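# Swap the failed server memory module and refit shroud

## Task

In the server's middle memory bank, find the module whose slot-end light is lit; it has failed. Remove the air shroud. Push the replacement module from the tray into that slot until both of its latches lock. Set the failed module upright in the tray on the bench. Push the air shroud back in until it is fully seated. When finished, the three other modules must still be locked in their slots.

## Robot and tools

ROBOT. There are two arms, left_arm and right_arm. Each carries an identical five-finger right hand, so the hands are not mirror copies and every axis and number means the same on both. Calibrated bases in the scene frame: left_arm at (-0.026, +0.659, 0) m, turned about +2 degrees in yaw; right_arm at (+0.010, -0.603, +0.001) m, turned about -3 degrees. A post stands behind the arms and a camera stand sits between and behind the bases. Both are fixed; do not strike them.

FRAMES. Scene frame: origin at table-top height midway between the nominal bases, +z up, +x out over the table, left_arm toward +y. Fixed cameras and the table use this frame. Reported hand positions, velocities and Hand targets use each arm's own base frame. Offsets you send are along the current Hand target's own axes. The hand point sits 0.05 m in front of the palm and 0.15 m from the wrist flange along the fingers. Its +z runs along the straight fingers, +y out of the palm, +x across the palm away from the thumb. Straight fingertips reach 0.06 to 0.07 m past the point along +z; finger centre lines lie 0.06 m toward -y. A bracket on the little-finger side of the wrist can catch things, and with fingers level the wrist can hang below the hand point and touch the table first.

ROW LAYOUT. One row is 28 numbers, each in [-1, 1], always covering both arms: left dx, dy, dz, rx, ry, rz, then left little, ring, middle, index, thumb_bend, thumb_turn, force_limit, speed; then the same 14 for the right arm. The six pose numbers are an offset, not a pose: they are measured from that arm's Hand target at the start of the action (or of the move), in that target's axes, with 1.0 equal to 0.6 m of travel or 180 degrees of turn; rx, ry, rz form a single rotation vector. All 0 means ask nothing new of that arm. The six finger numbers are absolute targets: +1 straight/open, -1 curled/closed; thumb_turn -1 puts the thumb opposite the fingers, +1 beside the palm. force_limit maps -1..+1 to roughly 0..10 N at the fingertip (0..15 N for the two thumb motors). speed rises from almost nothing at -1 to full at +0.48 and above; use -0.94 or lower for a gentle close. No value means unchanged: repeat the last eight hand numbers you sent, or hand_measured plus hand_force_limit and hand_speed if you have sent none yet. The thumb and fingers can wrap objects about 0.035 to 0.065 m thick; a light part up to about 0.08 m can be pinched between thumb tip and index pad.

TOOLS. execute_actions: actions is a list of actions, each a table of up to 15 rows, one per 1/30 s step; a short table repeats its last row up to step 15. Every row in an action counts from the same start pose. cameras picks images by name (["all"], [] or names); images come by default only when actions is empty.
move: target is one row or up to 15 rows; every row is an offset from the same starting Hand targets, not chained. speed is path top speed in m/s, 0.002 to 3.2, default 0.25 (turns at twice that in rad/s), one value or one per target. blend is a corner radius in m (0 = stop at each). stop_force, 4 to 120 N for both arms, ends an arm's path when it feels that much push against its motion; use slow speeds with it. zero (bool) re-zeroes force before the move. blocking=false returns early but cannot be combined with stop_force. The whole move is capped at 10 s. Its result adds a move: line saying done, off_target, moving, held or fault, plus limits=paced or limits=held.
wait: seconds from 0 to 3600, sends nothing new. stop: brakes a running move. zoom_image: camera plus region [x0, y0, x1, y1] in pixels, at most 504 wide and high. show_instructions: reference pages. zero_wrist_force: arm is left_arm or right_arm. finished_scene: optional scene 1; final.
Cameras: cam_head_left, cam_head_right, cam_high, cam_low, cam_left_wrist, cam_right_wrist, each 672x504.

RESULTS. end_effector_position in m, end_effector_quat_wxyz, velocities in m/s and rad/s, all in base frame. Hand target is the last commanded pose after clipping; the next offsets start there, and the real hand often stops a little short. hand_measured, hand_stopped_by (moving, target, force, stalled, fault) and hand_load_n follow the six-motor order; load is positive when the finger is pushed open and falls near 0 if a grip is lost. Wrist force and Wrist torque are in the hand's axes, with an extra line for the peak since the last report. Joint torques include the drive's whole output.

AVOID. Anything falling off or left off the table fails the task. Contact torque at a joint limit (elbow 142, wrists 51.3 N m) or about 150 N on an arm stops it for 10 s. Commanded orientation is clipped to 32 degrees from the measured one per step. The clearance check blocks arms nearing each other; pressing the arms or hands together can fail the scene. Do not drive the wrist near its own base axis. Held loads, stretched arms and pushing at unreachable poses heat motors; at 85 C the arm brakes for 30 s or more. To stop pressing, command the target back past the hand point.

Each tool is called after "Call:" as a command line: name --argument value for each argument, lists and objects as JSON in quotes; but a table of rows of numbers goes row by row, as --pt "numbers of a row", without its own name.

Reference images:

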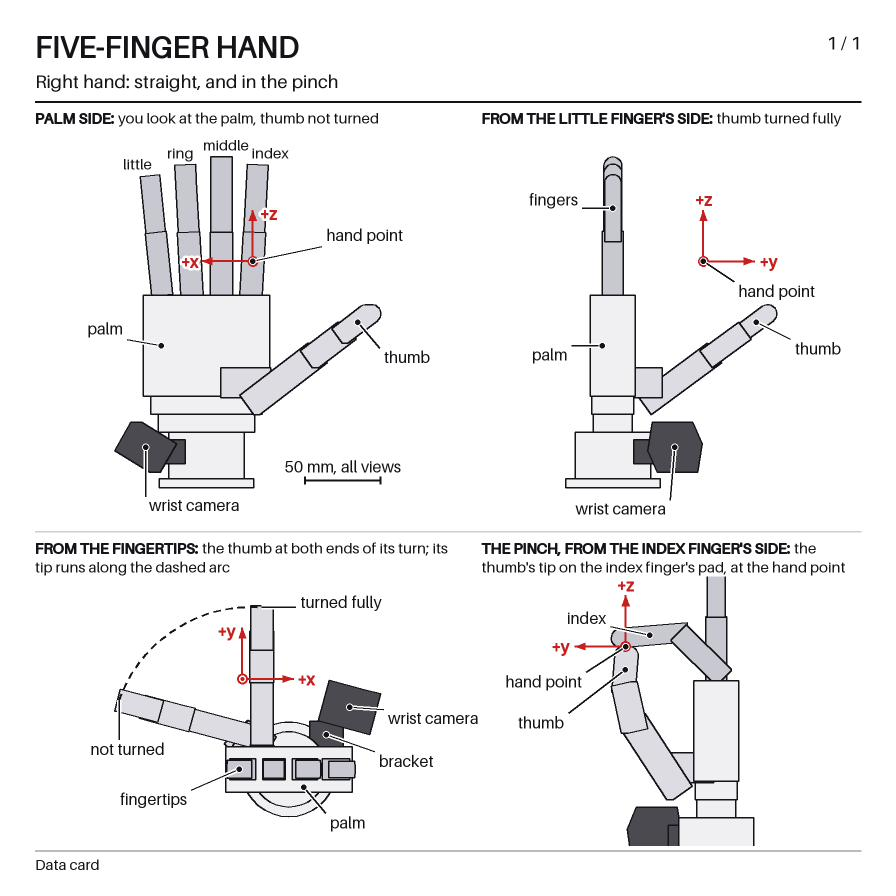

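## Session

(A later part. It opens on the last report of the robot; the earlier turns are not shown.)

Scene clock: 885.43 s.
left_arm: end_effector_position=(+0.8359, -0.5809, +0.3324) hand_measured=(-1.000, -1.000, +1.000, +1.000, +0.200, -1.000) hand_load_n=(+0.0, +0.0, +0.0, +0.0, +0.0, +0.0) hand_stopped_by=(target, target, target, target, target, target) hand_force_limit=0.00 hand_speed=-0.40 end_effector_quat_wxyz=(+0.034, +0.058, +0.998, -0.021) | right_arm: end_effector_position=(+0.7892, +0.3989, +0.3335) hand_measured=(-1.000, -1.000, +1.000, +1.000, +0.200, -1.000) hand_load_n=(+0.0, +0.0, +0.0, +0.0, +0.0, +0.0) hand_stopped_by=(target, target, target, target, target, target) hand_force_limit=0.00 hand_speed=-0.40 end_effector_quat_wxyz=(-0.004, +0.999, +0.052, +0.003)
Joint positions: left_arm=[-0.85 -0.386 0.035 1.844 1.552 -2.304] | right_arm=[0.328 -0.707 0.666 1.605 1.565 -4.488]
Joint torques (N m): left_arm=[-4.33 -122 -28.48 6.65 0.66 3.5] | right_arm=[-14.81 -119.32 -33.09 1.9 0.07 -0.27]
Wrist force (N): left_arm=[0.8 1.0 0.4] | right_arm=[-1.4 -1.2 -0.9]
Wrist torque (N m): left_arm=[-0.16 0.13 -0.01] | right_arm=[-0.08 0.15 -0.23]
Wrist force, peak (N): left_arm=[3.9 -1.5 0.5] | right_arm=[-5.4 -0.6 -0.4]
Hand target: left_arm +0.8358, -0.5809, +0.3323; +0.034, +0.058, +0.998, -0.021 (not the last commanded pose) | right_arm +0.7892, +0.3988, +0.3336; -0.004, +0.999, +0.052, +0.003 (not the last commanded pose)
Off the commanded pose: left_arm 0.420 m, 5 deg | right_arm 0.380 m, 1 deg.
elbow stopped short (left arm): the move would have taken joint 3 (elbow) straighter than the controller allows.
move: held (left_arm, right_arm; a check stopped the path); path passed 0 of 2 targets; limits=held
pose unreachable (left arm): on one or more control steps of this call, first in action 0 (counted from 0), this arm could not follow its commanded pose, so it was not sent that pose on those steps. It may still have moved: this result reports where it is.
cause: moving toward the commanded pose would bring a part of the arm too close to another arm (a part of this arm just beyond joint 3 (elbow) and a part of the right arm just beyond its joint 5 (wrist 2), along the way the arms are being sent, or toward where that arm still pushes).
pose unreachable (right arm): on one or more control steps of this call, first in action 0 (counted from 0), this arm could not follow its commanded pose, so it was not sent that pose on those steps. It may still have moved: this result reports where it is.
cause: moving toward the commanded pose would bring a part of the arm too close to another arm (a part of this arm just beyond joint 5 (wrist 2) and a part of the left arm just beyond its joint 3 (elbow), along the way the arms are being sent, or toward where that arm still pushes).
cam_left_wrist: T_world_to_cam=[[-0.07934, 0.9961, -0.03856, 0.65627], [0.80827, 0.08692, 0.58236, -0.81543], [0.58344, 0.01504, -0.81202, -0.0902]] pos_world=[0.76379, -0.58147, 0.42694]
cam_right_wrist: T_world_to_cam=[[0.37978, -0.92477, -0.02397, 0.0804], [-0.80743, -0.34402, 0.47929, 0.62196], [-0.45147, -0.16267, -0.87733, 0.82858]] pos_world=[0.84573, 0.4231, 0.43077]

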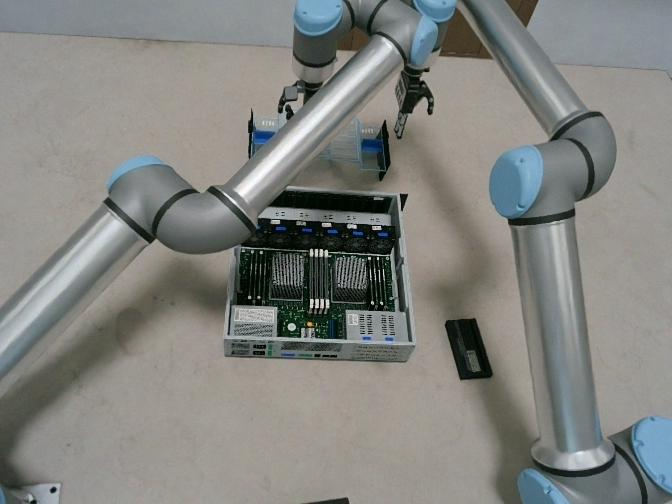

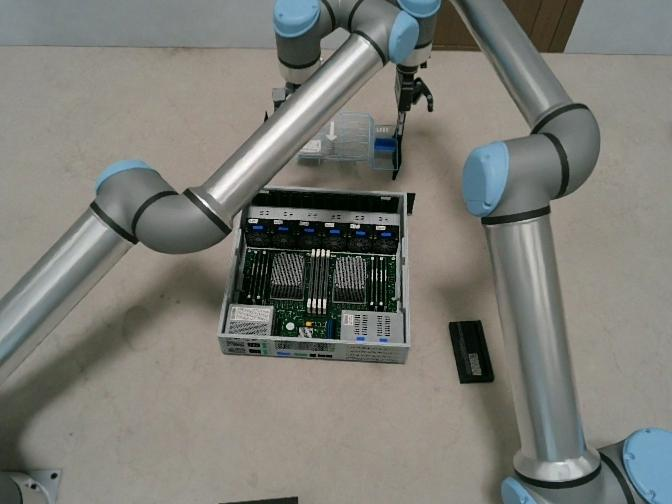

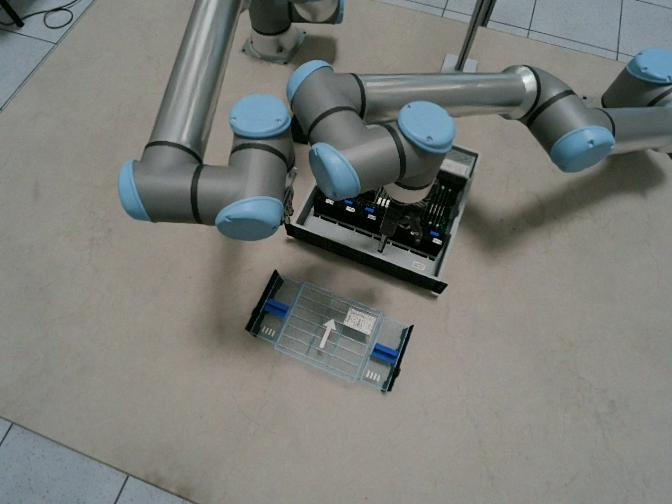

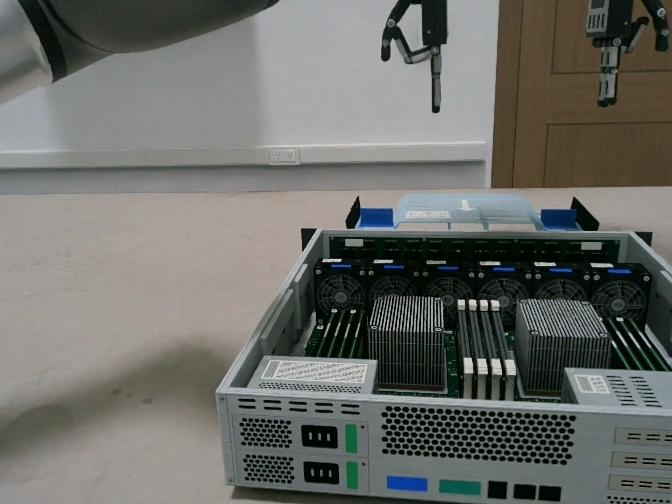

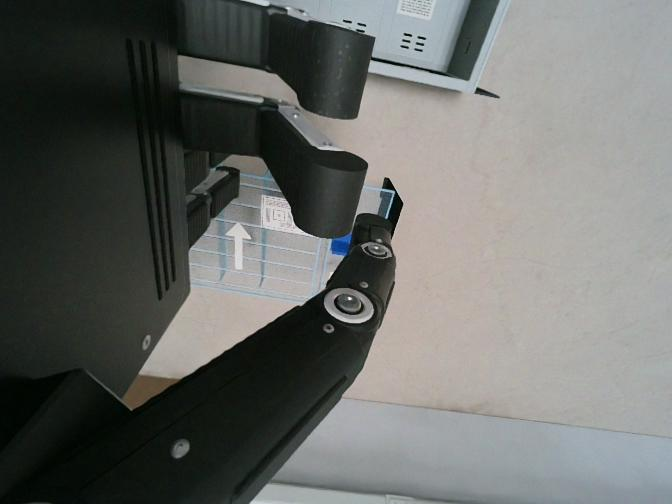

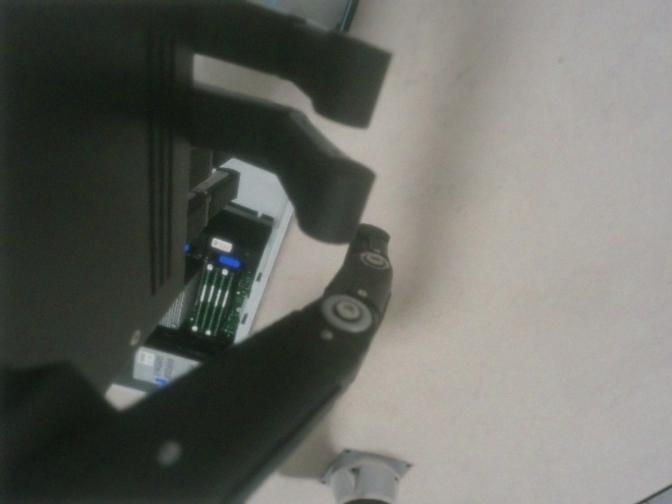

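Call:
move --target '[0,0,0,0,0,0,-1,-1,1,1,0.2,-1,0,-0.4,-0.5978,0.083,0.1727,0,0,0,-1,-1,1,1,0.2,-1,0,-0.4]' --speed 0.2 --cameras '["cam_right_wrist"]'

Call:
zoom_image --camera "cam_right_wrist" --region '[180, 100, 480, 400]'

Scene clock: 893.77 s.
left_arm: end_effector_position=(+0.8358, -0.5809, +0.3323) hand_measured=(-1.000, -1.000, +1.000, +1.000, +0.200, -1.000) hand_load_n=(+0.0, +0.0, +0.0, +0.0, +0.0, +0.0) hand_stopped_by=(target, target, target, target, target, target) hand_force_limit=0.00 hand_speed=-0.40 end_effector_quat_wxyz=(+0.034, +0.058, +0.998, -0.021) | right_arm: end_effector_position=(+0.7871, +0.3982, +0.3329) hand_measured=(-1.000, -1.000, +1.000, +1.000, +0.200, -1.000) hand_load_n=(+0.0, +0.0, +0.0, +0.0, +0.0, +0.0) hand_stopped_by=(target, target, target, target, target, target) hand_force_limit=0.00 hand_speed=-0.40 end_effector_quat_wxyz=(-0.004, +0.999, +0.052, +0.003)
Joint positions: left_arm=[-0.85 -0.386 0.035 1.844 1.552 -2.304] | right_arm=[0.328 -0.713 0.678 1.599 1.565 -4.488]
Joint torques (N m): left_arm=[-15.74 -110.46 -34.45 6.58 1.19 3.99] | right_arm=[-9.84 -120.54 -32.14 1.06 0.14 -1.24]
Wrist force (N): left_arm=[0.9 0.7 0.2] | right_arm=[-1.8 -1.9 -1.3]
Wrist torque (N m): left_arm=[-0.18 0.11 -0.01] | right_arm=[-0.15 0.22 -0.27]
Wrist force, peak (N): left_arm=[1.4 0.7 0.4] | right_arm=[-3.2 -1.1 -1.2]
Hand target: left_arm +0.8358, -0.5809, +0.3323; +0.034, +0.058, +0.998, -0.021 | right_arm +0.7871, +0.3982, +0.3329; -0.004, +0.999, +0.052, +0.003 (not the last commanded pose)
Off the commanded pose: left_arm 0.000 m, 0 deg | right_arm 0.374 m, 0 deg.
move: held (right_arm; a check stopped the path); limits=held
pose unreachable (right arm): on one or more control steps of this call, first in action 0 (counted from 0), this arm could not follow its commanded pose, so it was not sent that pose on those steps. It may still have moved: this result reports where it is.
cause: moving toward the commanded pose would bring a part of the arm too close to another arm (a part of this arm just beyond joint 5 (wrist 2) and a part of the left arm just beyond its joint 3 (elbow), where that arm would come to rest).
cam_right_wrist: T_world_to_cam=[[0.37984, -0.92474, -0.02385, 0.08052], [-0.80747, -0.34403, 0.4792, 0.62037], [-0.45135, -0.16276, -0.87738, 0.82705]] pos_world=[0.84363, 0.4225, 0.43027]

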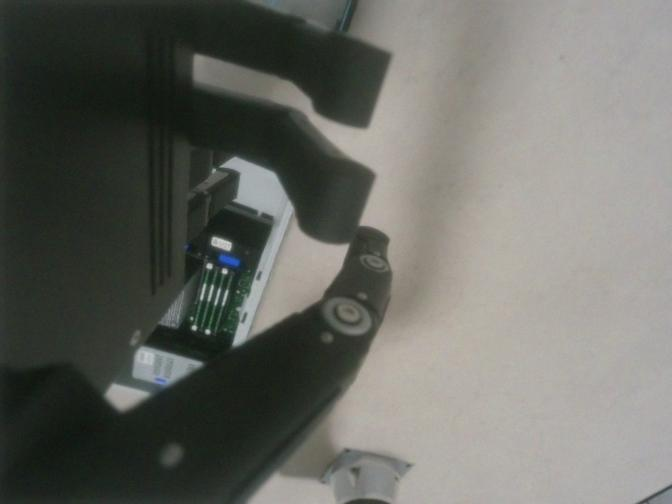

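Scaled by 1.680 from the camera's image (finer frame: 960x720).

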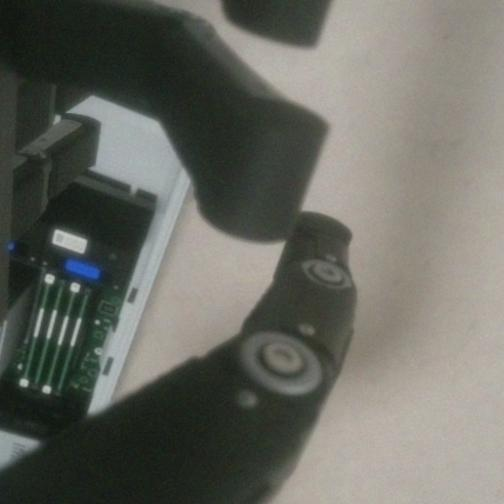

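Call:
move --pt "0 0 0 0 0 0 -1 -1 1 1 0.2 -1 0 -0.4 0 0.25 0 0 0 0 -1 -1 1 1 0.2 -1 0 -0.4" --pt "0 0 0 0 0 0 -1 -1 1 1 0.2 -1 0 -0.4 -0.4 0.35 0 0 0 0 -1 -1 1 1 0.2 -1 0 -0.4" --pt "0 0 0 0 0 0 -1 -1 1 1 0.2 -1 0 -0.4 -0.5978 0.083 0.1727 0 0 0 -1 -1 1 1 0.2 -1 0 -0.4" --speed 0.2 --blend 0.05 --cameras '["cam_right_wrist"]'

Call:
zoom_image --camera "cam_right_wrist" --region '[180, 100, 480, 400]'

Scene clock: 912.60 s.
left_arm: end_effector_position=(+0.8358, -0.5809, +0.3323) hand_measured=(-1.000, -1.000, +1.000, +1.000, +0.200, -1.000) hand_load_n=(+0.0, +0.0, +0.0, +0.0, +0.0, +0.0) hand_stopped_by=(target, target, target, target, target, target) hand_force_limit=0.00 hand_speed=-0.40 end_effector_quat_wxyz=(+0.034, +0.058, +0.998, -0.021) | right_arm: end_effector_position=(+0.4360, +0.3124, +0.2267) hand_measured=(-1.000, -1.000, +1.000, +1.000, +0.200, -1.000) hand_load_n=(+0.0, +0.0, +0.0, +0.0, +0.0, +0.0) hand_stopped_by=(target, target, target, target, target, target) hand_force_limit=0.00 hand_speed=-0.40 end_effector_quat_wxyz=(-0.004, +0.999, +0.052, +0.003)
Joint positions: left_arm=[-0.85 -0.386 0.035 1.844 1.552 -2.304] | right_arm=[0.384 -1.269 1.762 1.071 1.566 -4.432]
Joint torques (N m): left_arm=[-16.49 -111.77 -48.55 6.44 1.07 3.8] | right_arm=[2.68 -74.06 -38.31 4.31 1.35 -2.12]
Wrist force (N): left_arm=[0.8 0.7 0.2] | right_arm=[-0.7 -1.4 -0.6]
Wrist torque (N m): left_arm=[-0.18 0.13 -0.02] | right_arm=[-0.13 0.06 -0.09]
Wrist force, peak (N): left_arm=[1.0 1.3 0.3] | right_arm=[-1.2 -3.6 -1.7]
Hand target: left_arm +0.8358, -0.5809, +0.3323; +0.034, +0.058, +0.998, -0.021 | right_arm +0.4360, +0.3125, +0.2268; -0.004, +0.999, +0.052, +0.003
Off the commanded pose: left_arm 0.000 m, 0 deg | right_arm 0.000 m, 0 deg.
move: done
cam_right_wrist: T_world_to_cam=[[0.37988, -0.92473, -0.02377, 0.13195], [-0.80743, -0.34402, 0.47928, 0.3582], [-0.45138, -0.16287, -0.87734, 0.56148]] pos_world=[0.49253, 0.3367, 0.32407]

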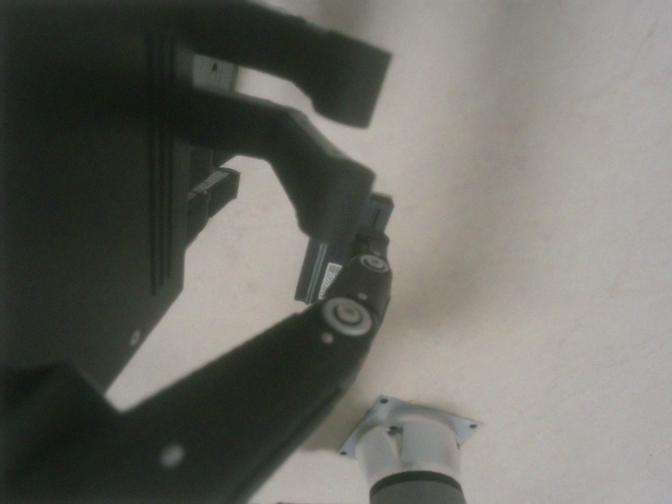

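Scaled by 1.680 from the camera's image (finer frame: 960x720).

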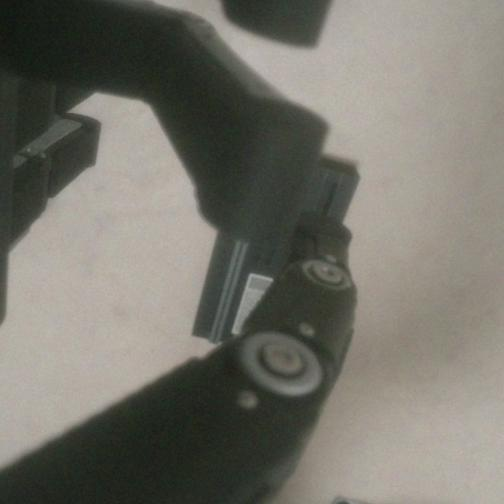

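Call:
move --target '[0.6403,-0.2268,0.1513,-0.0122,0.0223,-0.0031,1,1,1,1,1,1,0,-0.4,0,0,0,0,0,0,1,1,1,1,1,1,0,-0.4]' --speed 0.25 --cameras '["cam_right_wrist","cam_left_wrist","cam_head_right","cam_high"]'

Call:
zoom_image --camera "cam_right_wrist" --region '[200, 130, 440, 370]'

Call:
zoom_image --camera "cam_left_wrist" --region '[180, 60, 560, 440]'

Scene clock: 928.93 s.
left_arm: end_effector_position=(+0.7750, -0.5924, +0.3137) hand_measured=(+1.000, +1.000, +1.000, +1.000, +1.000, +1.000) hand_load_n=(+0.0, +0.0, +0.0, +0.0, +0.0, +0.0) hand_stopped_by=(target, target, target, target, target, target) hand_force_limit=0.00 hand_speed=-0.40 end_effector_quat_wxyz=(+0.005, +0.050, +0.999, -0.004) | right_arm: end_effector_position=(+0.4360, +0.3125, +0.2268) hand_measured=(+1.000, +1.000, +1.000, +1.000, +1.000, +1.000) hand_load_n=(+0.0, +0.0, +0.0, +0.0, +0.0, +0.0) hand_stopped_by=(target, target, target, target, target, target) hand_force_limit=0.00 hand_speed=-0.40 end_effector_quat_wxyz=(-0.004, +0.999, +0.052, +0.003)
Joint positions: left_arm=[-0.9 -0.566 0.438 1.686 1.568 -2.37] | right_arm=[0.384 -1.269 1.762 1.071 1.566 -4.432]
Joint torques (N m): left_arm=[-19.91 -114.58 -50.83 5.21 -0.67 -3.71] | right_arm=[4.12 -74.78 -39.01 2.95 -0.35 0.68]
Wrist force (N): left_arm=[0.9 0.8 0.4] | right_arm=[-1.2 -1.6 -1.1]
Wrist torque (N m): left_arm=[-0.20 0.14 0.00] | right_arm=[-0.15 0.17 -0.13]
Wrist force, peak (N): left_arm=[7.3 -0.1 2.2] | right_arm=[-1.8 -1.6 -1.1]
Hand target: left_arm +0.7750, -0.5924, +0.3137; +0.005, +0.050, +0.999, -0.004 (not the last commanded pose) | right_arm +0.4360, +0.3125, +0.2268; -0.004, +0.999, +0.052, +0.003
Off the commanded pose: left_arm 0.353 m, 1 deg | right_arm 0.000 m, 0 deg.
move: held (left_arm; a check stopped the path); limits=held
pose unreachable (left arm): on one or more control steps of this call, first in action 0 (counted from 0), this arm could not follow its commanded pose, so it was not sent that pose on those steps. It may still have moved: this result reports where it is.
cause: moving toward the commanded pose would bring a part of the arm too close to another arm (a part of this arm just beyond joint 3 (elbow) and a part of the right arm just beyond its joint 4 (wrist 1), 23 mm apart when this arm was first held).
cam_left_wrist: T_world_to_cam=[[-0.09548, 0.99543, 0.00327, 0.66114], [0.83845, 0.07865, 0.53927, -0.76924], [0.53655, 0.05424, -0.84213, -0.00064]] pos_world=[0.70844, -0.59759, 0.41213]
cam_right_wrist: T_world_to_cam=[[0.37991, -0.92472, -0.02385, 0.13197], [-0.80748, -0.3441, 0.47913, 0.35825], [-0.45127, -0.16277, -0.87742, 0.5615]] pos_world=[0.49253, 0.3367, 0.32417]
Images, in order (width x height): cam_head_right 672x504, cam_high 672x504, cam_left_wrist 672x504, cam_right_wrist 672x504.

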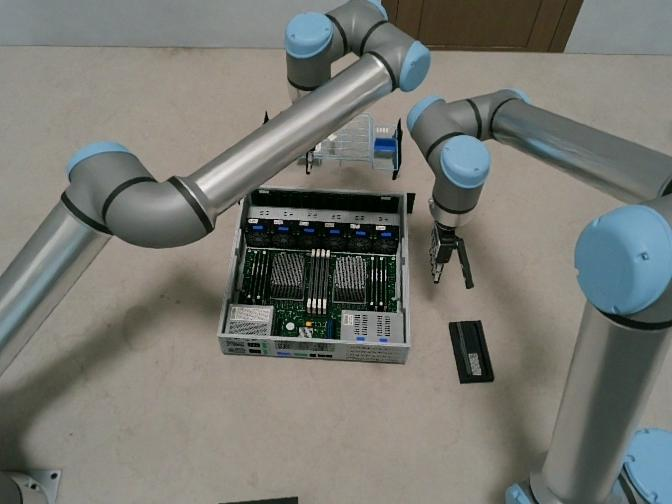

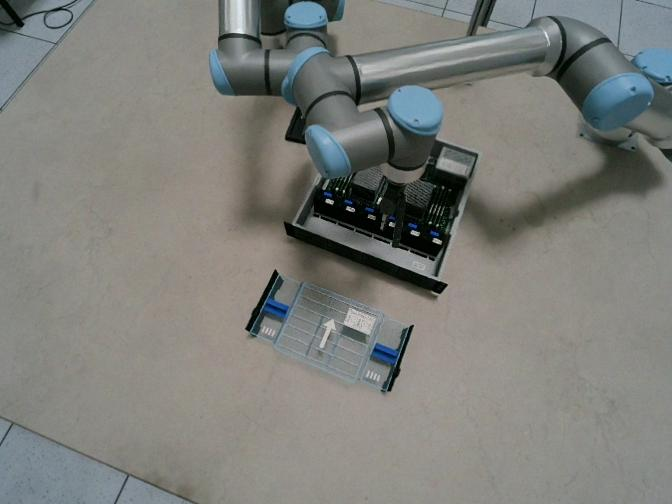

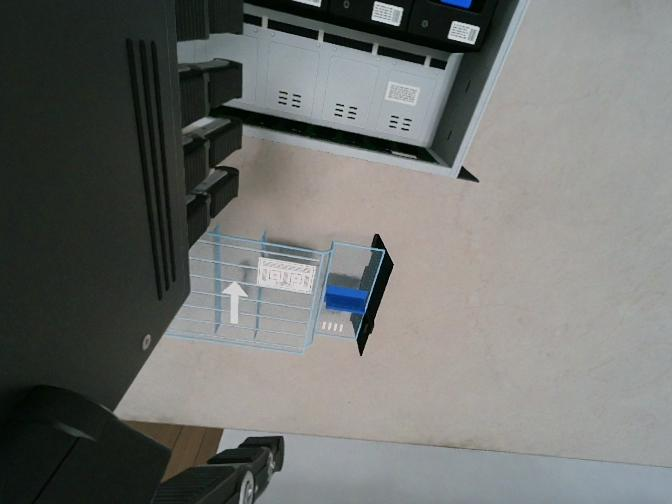

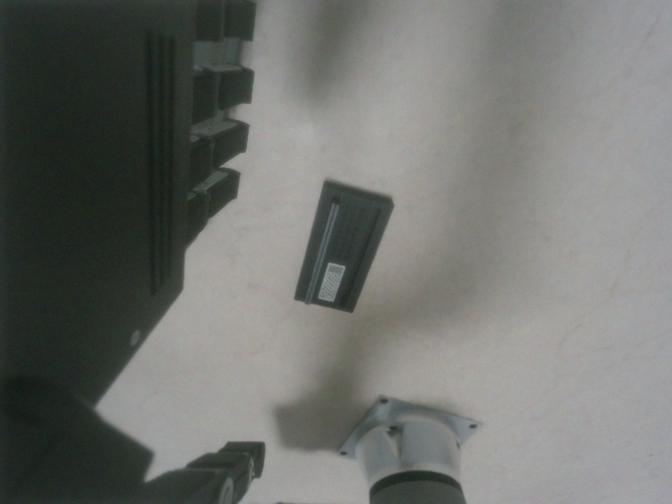

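Scaled by 2.100 from the camera's image (finer frame: 960x720).

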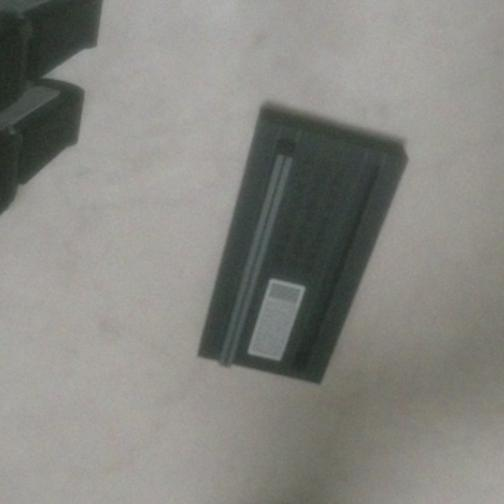

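Scaled by 1.326 from the camera's image (finer frame: 960x720).

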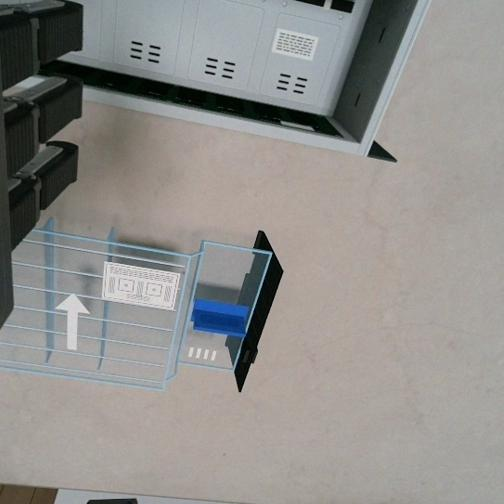

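Call:
move --target '[0,0,0,0,0,0,1,1,1,1,1,1,0,-0.4,0,0.25,0,0,0,0,1,1,1,1,1,1,0,-0.4]' --speed 0.25 --cameras '[]'

Call:
move --target '[0.55,-0.16,0.13,0,0,0,1,1,1,1,1,1,0,-0.4,0,0,0,0,0,0,1,1,1,1,1,1,0,-0.4]' --speed 0.25 --cameras '["cam_left_wrist","cam_high"]'

Call:
zoom_image --camera "cam_left_wrist" --region '[180, 60, 560, 440]'

Scene clock: 940.23 s.
left_arm: end_effector_position=(+0.7750, -0.5924, +0.3137) hand_measured=(+1.000, +1.000, +1.000, +1.000, +1.000, +1.000) hand_load_n=(+0.0, -0.5, -0.5, +0.0, +0.0, +0.0) hand_stopped_by=(target, target, target, target, target, target) hand_force_limit=0.00 hand_speed=-0.40 end_effector_quat_wxyz=(+0.005, +0.050, +0.999, -0.004) | right_arm: end_effector_position=(+0.4515, +0.1633, +0.2258) hand_measured=(+1.000, +1.000, +1.000, +1.000, +1.000, +1.000) hand_load_n=(-0.5, +0.0, +0.0, +0.0, +0.0, +0.0) hand_stopped_by=(target, target, target, target, target, target) hand_force_limit=0.00 hand_speed=-0.40 end_effector_quat_wxyz=(-0.004, +0.999, +0.052, +0.003)
Joint positions: left_arm=[-0.9 -0.566 0.438 1.686 1.568 -2.37] | right_arm=[0.103 -1.372 1.899 1.038 1.564 -4.712]
Joint torques (N m): left_arm=[-17.13 -112.78 -49.8 4.89 -0.79 -3.65] | right_arm=[-10.71 -32.42 -38.71 5.65 -0.45 -0.59]
Wrist force (N): left_arm=[0.8 0.7 0.4] | right_arm=[-1.1 -0.9 -1.1]
Wrist torque (N m): left_arm=[-0.21 0.16 -0.01] | right_arm=[-0.04 0.13 -0.21]
Wrist force, peak (N): left_arm=[1.2 1.0 0.3] | right_arm=[-1.0 -3.9 -0.8]
Hand target: left_arm +0.7750, -0.5924, +0.3137; +0.005, +0.050, +0.999, -0.004 | right_arm +0.4515, +0.1633, +0.2258; -0.004, +0.999, +0.052, +0.003
Off the commanded pose: left_arm 0.000 m, 0 deg | right_arm 0.000 m, 0 deg.
move: done

Scene clock: 942.13 s.
left_arm: end_effector_position=(+0.4379, -0.6554, +0.2329) hand_measured=(+1.000, +1.000, +1.000, +1.000, +1.000, +1.000) hand_load_n=(+0.0, +0.0, +0.0, +0.0, +0.0, +0.0) hand_stopped_by=(target, target, target, target, target, target) hand_force_limit=0.00 hand_speed=-0.40 end_effector_quat_wxyz=(+0.005, +0.050, +0.999, -0.004) | right_arm: end_effector_position=(+0.4515, +0.1633, +0.2258) hand_measured=(+1.000, +1.000, +1.000, +1.000, +1.000, +1.000) hand_load_n=(+0.0, +0.0, +0.0, +0.0, -0.5, +0.0) hand_stopped_by=(target, target, target, target, target, target) hand_force_limit=0.00 hand_speed=-0.40 end_effector_quat_wxyz=(-0.004, +0.999, +0.052, +0.003)
Joint positions: left_arm=[-1.275 -0.925 1.224 1.261 1.564 -2.745] | right_arm=[0.103 -1.372 1.899 1.039 1.564 -4.712]
Joint torques (N m): left_arm=[1.8 -82.63 -40.92 5.85 0.08 2.94] | right_arm=[-16.49 -35.66 -40.6 5.44 0.99 -2.36]
Wrist force (N): left_arm=[0.5 1.0 0.1] | right_arm=[-1.2 -1.2 -0.8]
Wrist torque (N m): left_arm=[-0.15 0.20 -0.06] | right_arm=[-0.09 0.14 -0.22]
Wrist force, peak (N): left_arm=[3.4 0.3 0.8] | right_arm=[-1.4 -1.7 -1.4]
Hand target: left_arm +0.4379, -0.6554, +0.2329; +0.005, +0.050, +0.999, -0.004 | right_arm +0.4515, +0.1633, +0.2258; -0.004, +0.999, +0.052, +0.003
Off the commanded pose: left_arm 0.000 m, 0 deg | right_arm 0.000 m, 0 deg.
move: done
cam_left_wrist: T_world_to_cam=[[-0.09551, 0.99542, 0.00312, 0.69199], [0.83837, 0.07875, 0.53938, -0.43793], [0.53666, 0.05414, -0.84206, 0.11553]] pos_world=[0.37124, -0.66059, 0.33133]
Images, in order (width x height): cam_high 672x504, cam_left_wrist 672x504.

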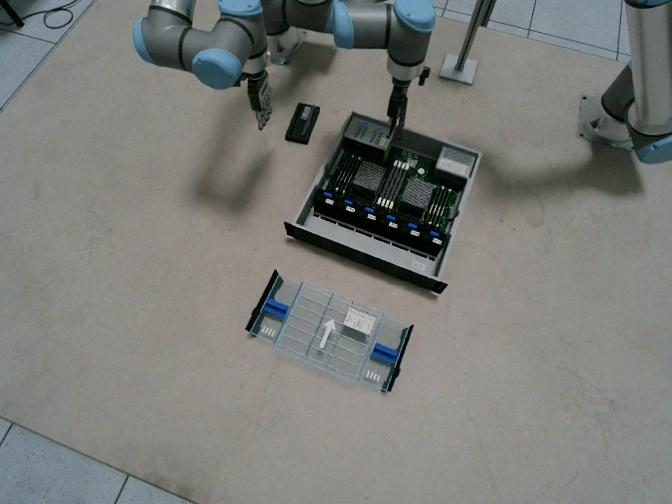

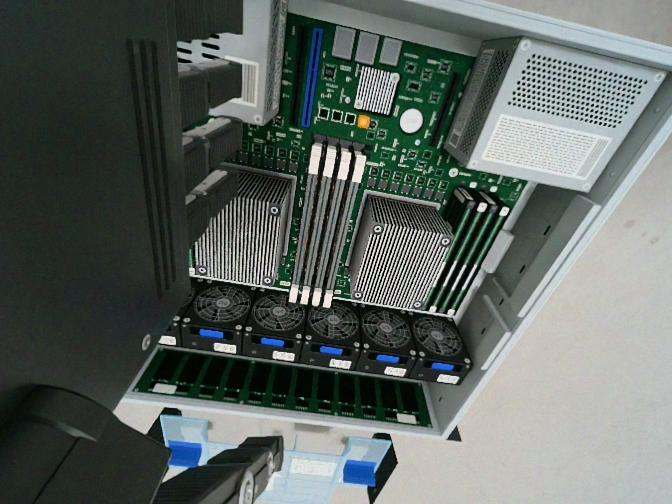

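Scaled by 1.326 from the camera's image (finer frame: 960x720).

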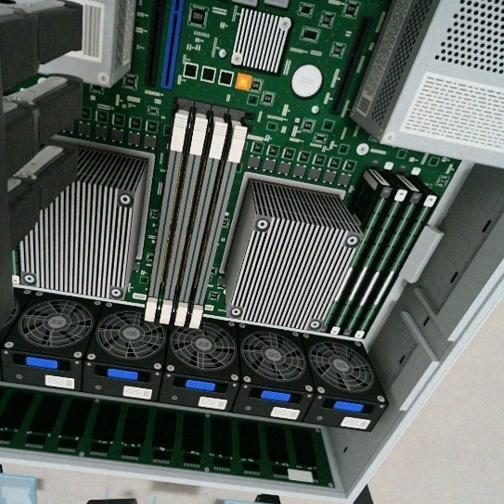

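Call:
zoom_image --camera "cam_left_wrist" --region '[280, 90, 400, 210]'

Call:
zoom_image --camera "cam_left_wrist" --region '[270, 200, 390, 320]'

Scaled by 4.200 from the camera's image (finer frame: 960x720).

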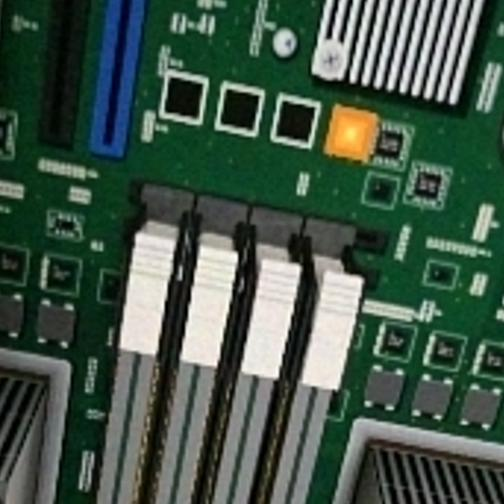

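Scaled by 4.200 from the camera's image (finer frame: 960x720).

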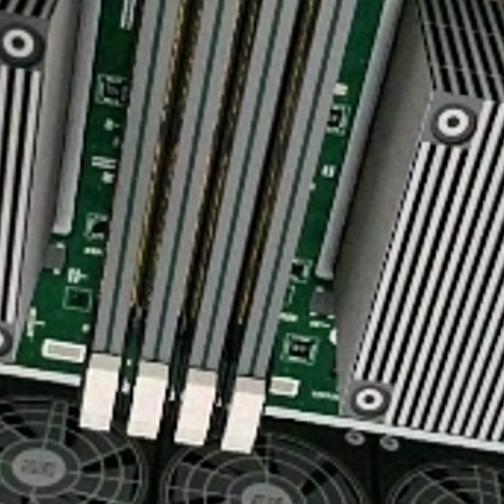

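Call:
move --target '[-0.0518,0.2478,0.0287,0.3697,0.3046,-0.3626,-1,-1,-1,-1,0.3,-1,0,-0.4,0,0,0,0,0,0,1,1,1,1,1,1,0,-0.4]' --speed 0.3 --cameras '["cam_left_wrist","cam_low"]'

Call:
zoom_image --camera "cam_left_wrist" --region '[180, 60, 560, 440]'

Scene clock: 1051.83 s.
left_arm: end_effector_position=(+0.4840, -0.5106, +0.2149) hand_measured=(-1.000, -1.000, -1.000, -0.760, +0.300, -0.270) hand_load_n=(+0.0, +0.5, +0.0, +8.5, +3.0, +11.0) hand_stopped_by=(target, target, target, force, target, force) hand_force_limit=0.00 hand_speed=-0.40 end_effector_quat_wxyz=(-0.434, -0.454, +0.611, -0.482) | right_arm: end_effector_position=(+0.4515, +0.1633, +0.2258) hand_measured=(+1.000, +1.000, +1.000, +1.000, +1.000, +1.000) hand_load_n=(+0.0, +0.0, +0.0, +0.0, +0.0, +0.0) hand_stopped_by=(target, target, target, target, target, target) hand_force_limit=0.00 hand_speed=-0.40 end_effector_quat_wxyz=(-0.004, +0.999, +0.052, +0.003)
Joint positions: left_arm=[-0.719 -1.281 1.947 -0.398 2.498 -4.297] | right_arm=[0.103 -1.372 1.899 1.039 1.564 -4.712]
Joint torques (N m): left_arm=[-19.17 -52.7 -37.85 -3.55 2.81 -2.27] | right_arm=[-16.09 -34.38 -40.74 5.47 1.08 -2.02]
Wrist force (N): left_arm=[3.0 -0.1 1.0] | right_arm=[-0.9 -1.3 -0.7]
Wrist torque (N m): left_arm=[-0.34 0.25 0.19] | right_arm=[-0.12 0.10 -0.21]
Wrist force, peak (N): left_arm=[3.1 -0.2 1.0] | right_arm=[-1.3 -1.3 -1.7]
Hand target: left_arm +0.4839, -0.5107, +0.2149; -0.434, -0.454, +0.611, -0.482 | right_arm +0.4515, +0.1633, +0.2258; -0.004, +0.999, +0.052, +0.003
Off the commanded pose: left_arm 0.000 m, 0 deg | right_arm 0.000 m, 0 deg.
move: done
cam_left_wrist: T_world_to_cam=[[-0.9944, 0.10571, -0.00018, 0.53374], [0.06987, 0.65591, -0.7516, 0.46588], [-0.07933, -0.7474, -0.65962, -0.08255]] pos_world=[0.49165, -0.4237, 0.29581]
Images, in order (width x height): cam_low 672x504, cam_left_wrist 672x504.

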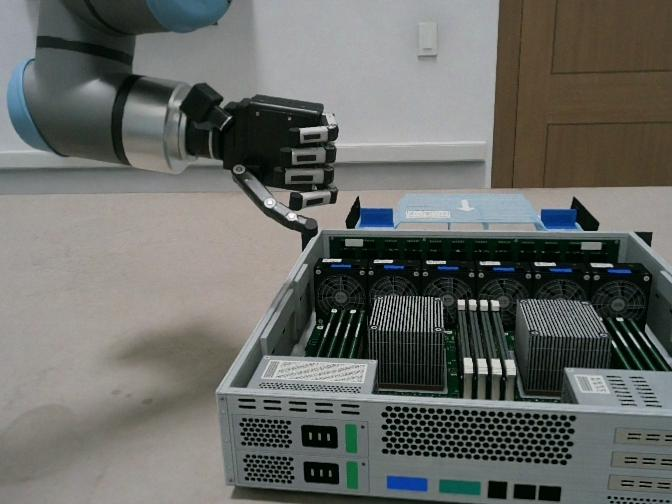

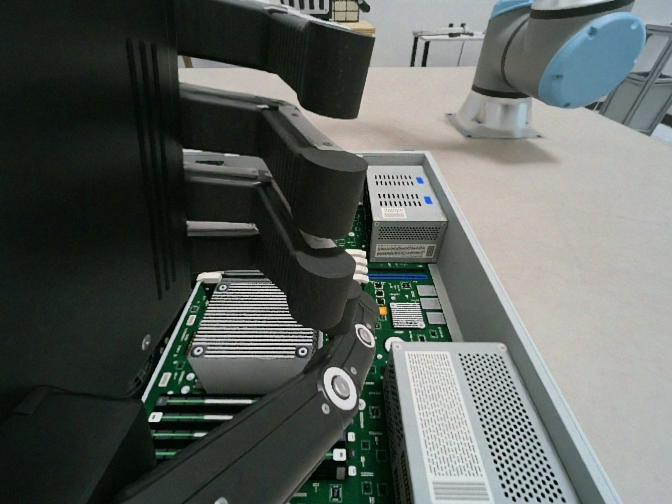

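Scaled by 1.326 from the camera's image (finer frame: 960x720).

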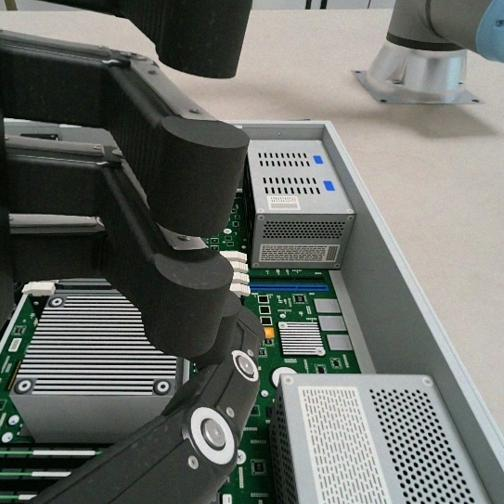

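Call:
move --pt "0 0 0 0 0 0 1 1 1 1 1 1 0 -0.4 0 0 0 0 0 0 -1 -1 -1 1 1 -1 0 -0.4" --pt "0 0 0 0 0 0 1 1 1 1 1 1 0 -0.4 -0.048 -0.8392 -0.0093 -0.0035 0.0006 0.54 -1 -1 -1 1 1 -1 0 -0.4" --speed 0.3 --cameras '["cam_left_wrist","cam_low","cam_right_wrist","cam_head_left"]'

Call:
zoom_image --camera "cam_left_wrist" --region '[240, 160, 480, 400]'

Call:
zoom_image --camera "cam_low" --region '[400, 200, 600, 400]'

Scene clock: 1079.07 s.
left_arm: end_effector_position=(+0.4839, -0.5107, +0.2149) hand_measured=(+1.000, +1.000, +1.000, +1.000, +1.000, +1.000) hand_load_n=(+0.0, +0.0, +0.0, +0.0, +0.0, +0.0) hand_stopped_by=(target, target, target, target, target, target) hand_force_limit=0.00 hand_speed=-0.40 end_effector_quat_wxyz=(-0.434, -0.454, +0.611, -0.482) | right_arm: end_effector_position=(+0.3708, +0.6611, +0.2346) hand_measured=(-1.000, -1.000, -1.000, +1.000, +1.000, -1.000) hand_load_n=(+0.0, +0.0, +0.5, +0.0, -0.5, +0.0) hand_stopped_by=(target, target, target, target, target, target) hand_force_limit=0.00 hand_speed=-0.40 end_effector_quat_wxyz=(+0.000, +0.699, -0.715, +0.000)
Joint positions: left_arm=[-0.72 -1.281 1.947 -0.398 2.498 -4.298] | right_arm=[0.74 -1.01 1.364 1.218 1.571 -2.379]
Joint torques (N m): left_arm=[-15.39 -51.93 -43.97 0.46 -0.05 1.34] | right_arm=[-12.35 -100.94 -33.42 1.81 2.65 1.94]
Wrist force (N): left_arm=[2.7 -0.2 1.0] | right_arm=[-1.5 -1.3 -1.4]
Wrist torque (N m): left_arm=[-0.36 0.27 0.19] | right_arm=[-0.04 0.19 -0.13]
Wrist force, peak (N): left_arm=[3.2 -0.2 1.0] | right_arm=[-2.6 -1.1 -1.7]
Hand target: left_arm +0.4839, -0.5107, +0.2149; -0.434, -0.454, +0.611, -0.482 | right_arm +0.3708, +0.6611, +0.2347; +0.000, +0.699, -0.715, +0.000
Off the commanded pose: left_arm 0.000 m, 0 deg | right_arm 0.000 m, 0 deg.
move: done
cam_left_wrist: T_world_to_cam=[[-0.99437, 0.10594, 0, 0.53378], [0.06987, 0.65579, -0.7517, 0.46585], [-0.07963, -0.74748, -0.6595, -0.08261]] pos_world=[0.49165, -0.42379, 0.29571]
cam_right_wrist: T_world_to_cam=[[-0.96513, -0.26113, -0.01839, 0.53804], [-0.23697, 0.84165, 0.48525, -0.5751], [-0.11123, 0.47269, -0.87418, 0.0487]] pos_world=[0.38842, 0.60151, 0.33154]
Images, in order (width x height): cam_head_left 672x504, cam_low 672x504, cam_left_wrist 672x504, cam_right_wrist 672x504.

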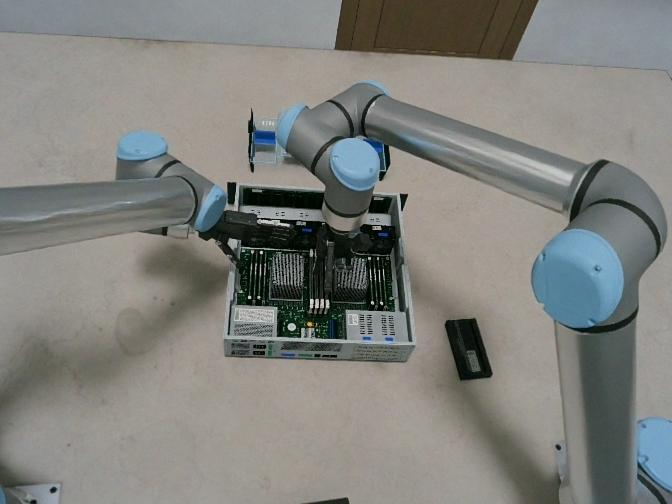

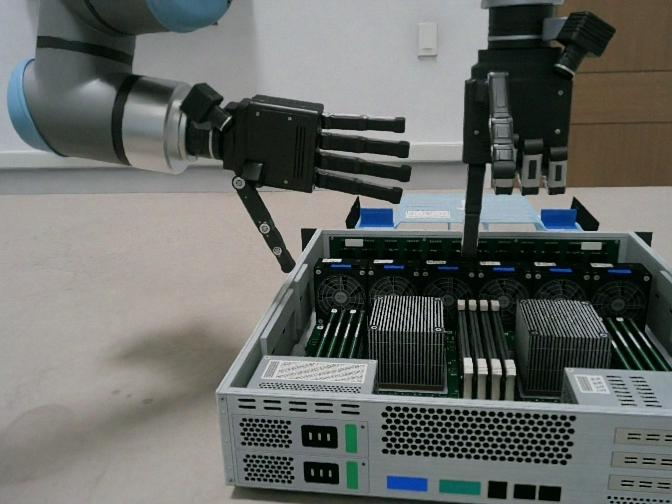

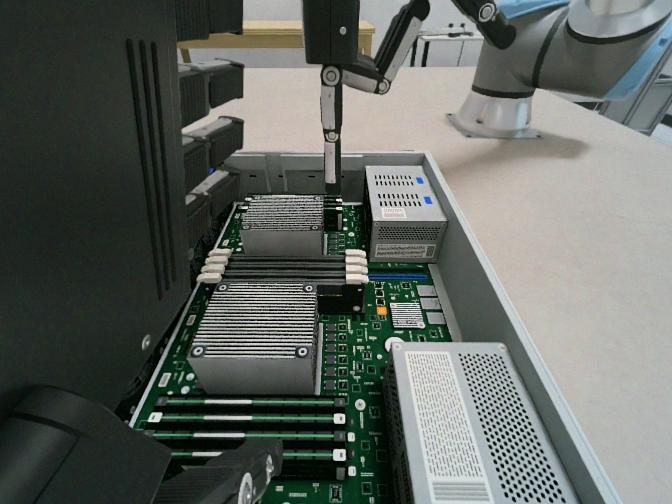

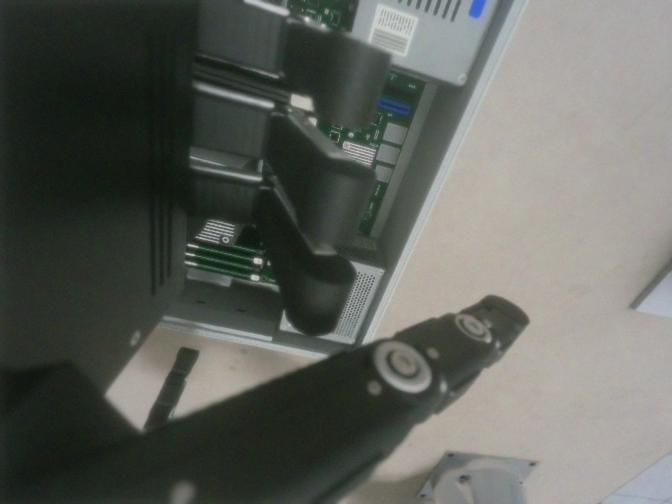

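Scaled by 2.100 from the camera's image (finer frame: 960x720).

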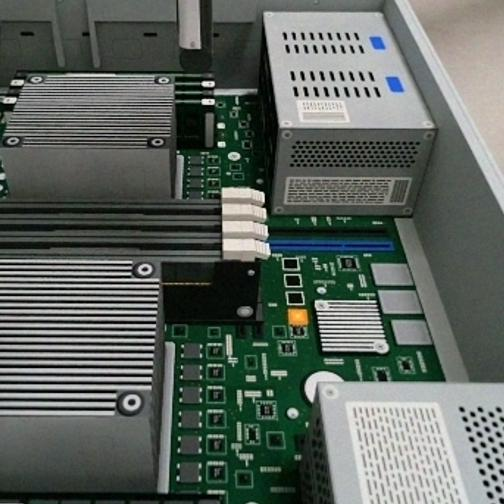

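Scaled by 2.520 from the camera's image (finer frame: 960x720).

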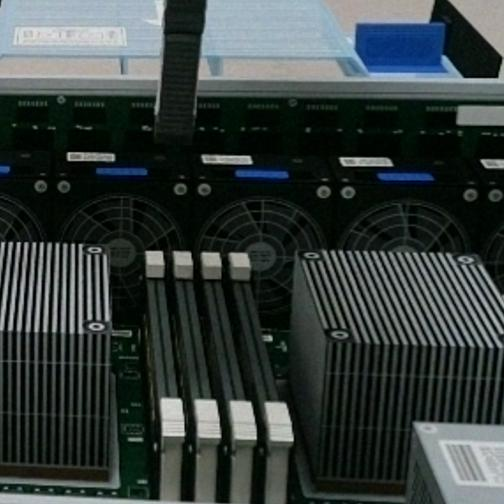

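Call:
zoom_image --camera "cam_left_wrist" --region '[310, 240, 390, 320]'

Call:
zoom_image --camera "cam_left_wrist" --region '[180, 240, 260, 320]'

Scaled by 6.300 from the camera's image (finer frame: 960x720).

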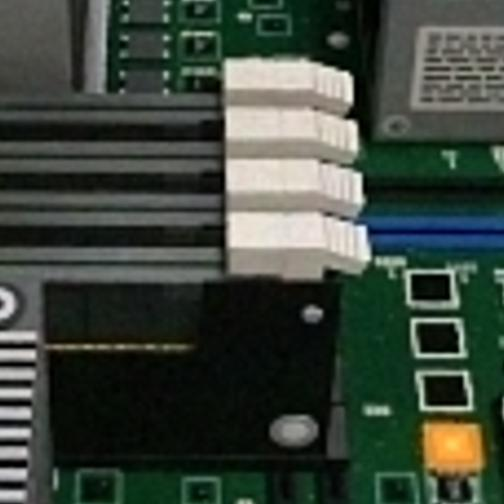

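Scaled by 6.300 from the camera's image (finer frame: 960x720).

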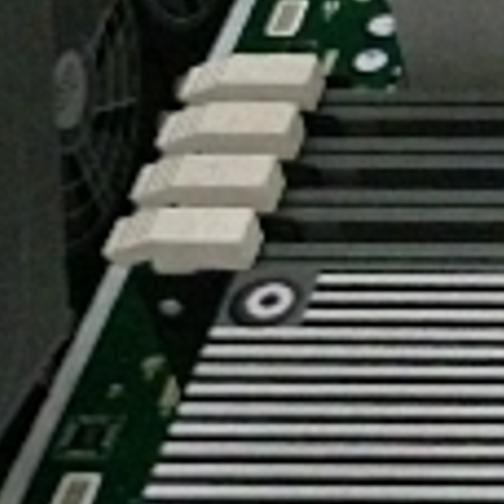

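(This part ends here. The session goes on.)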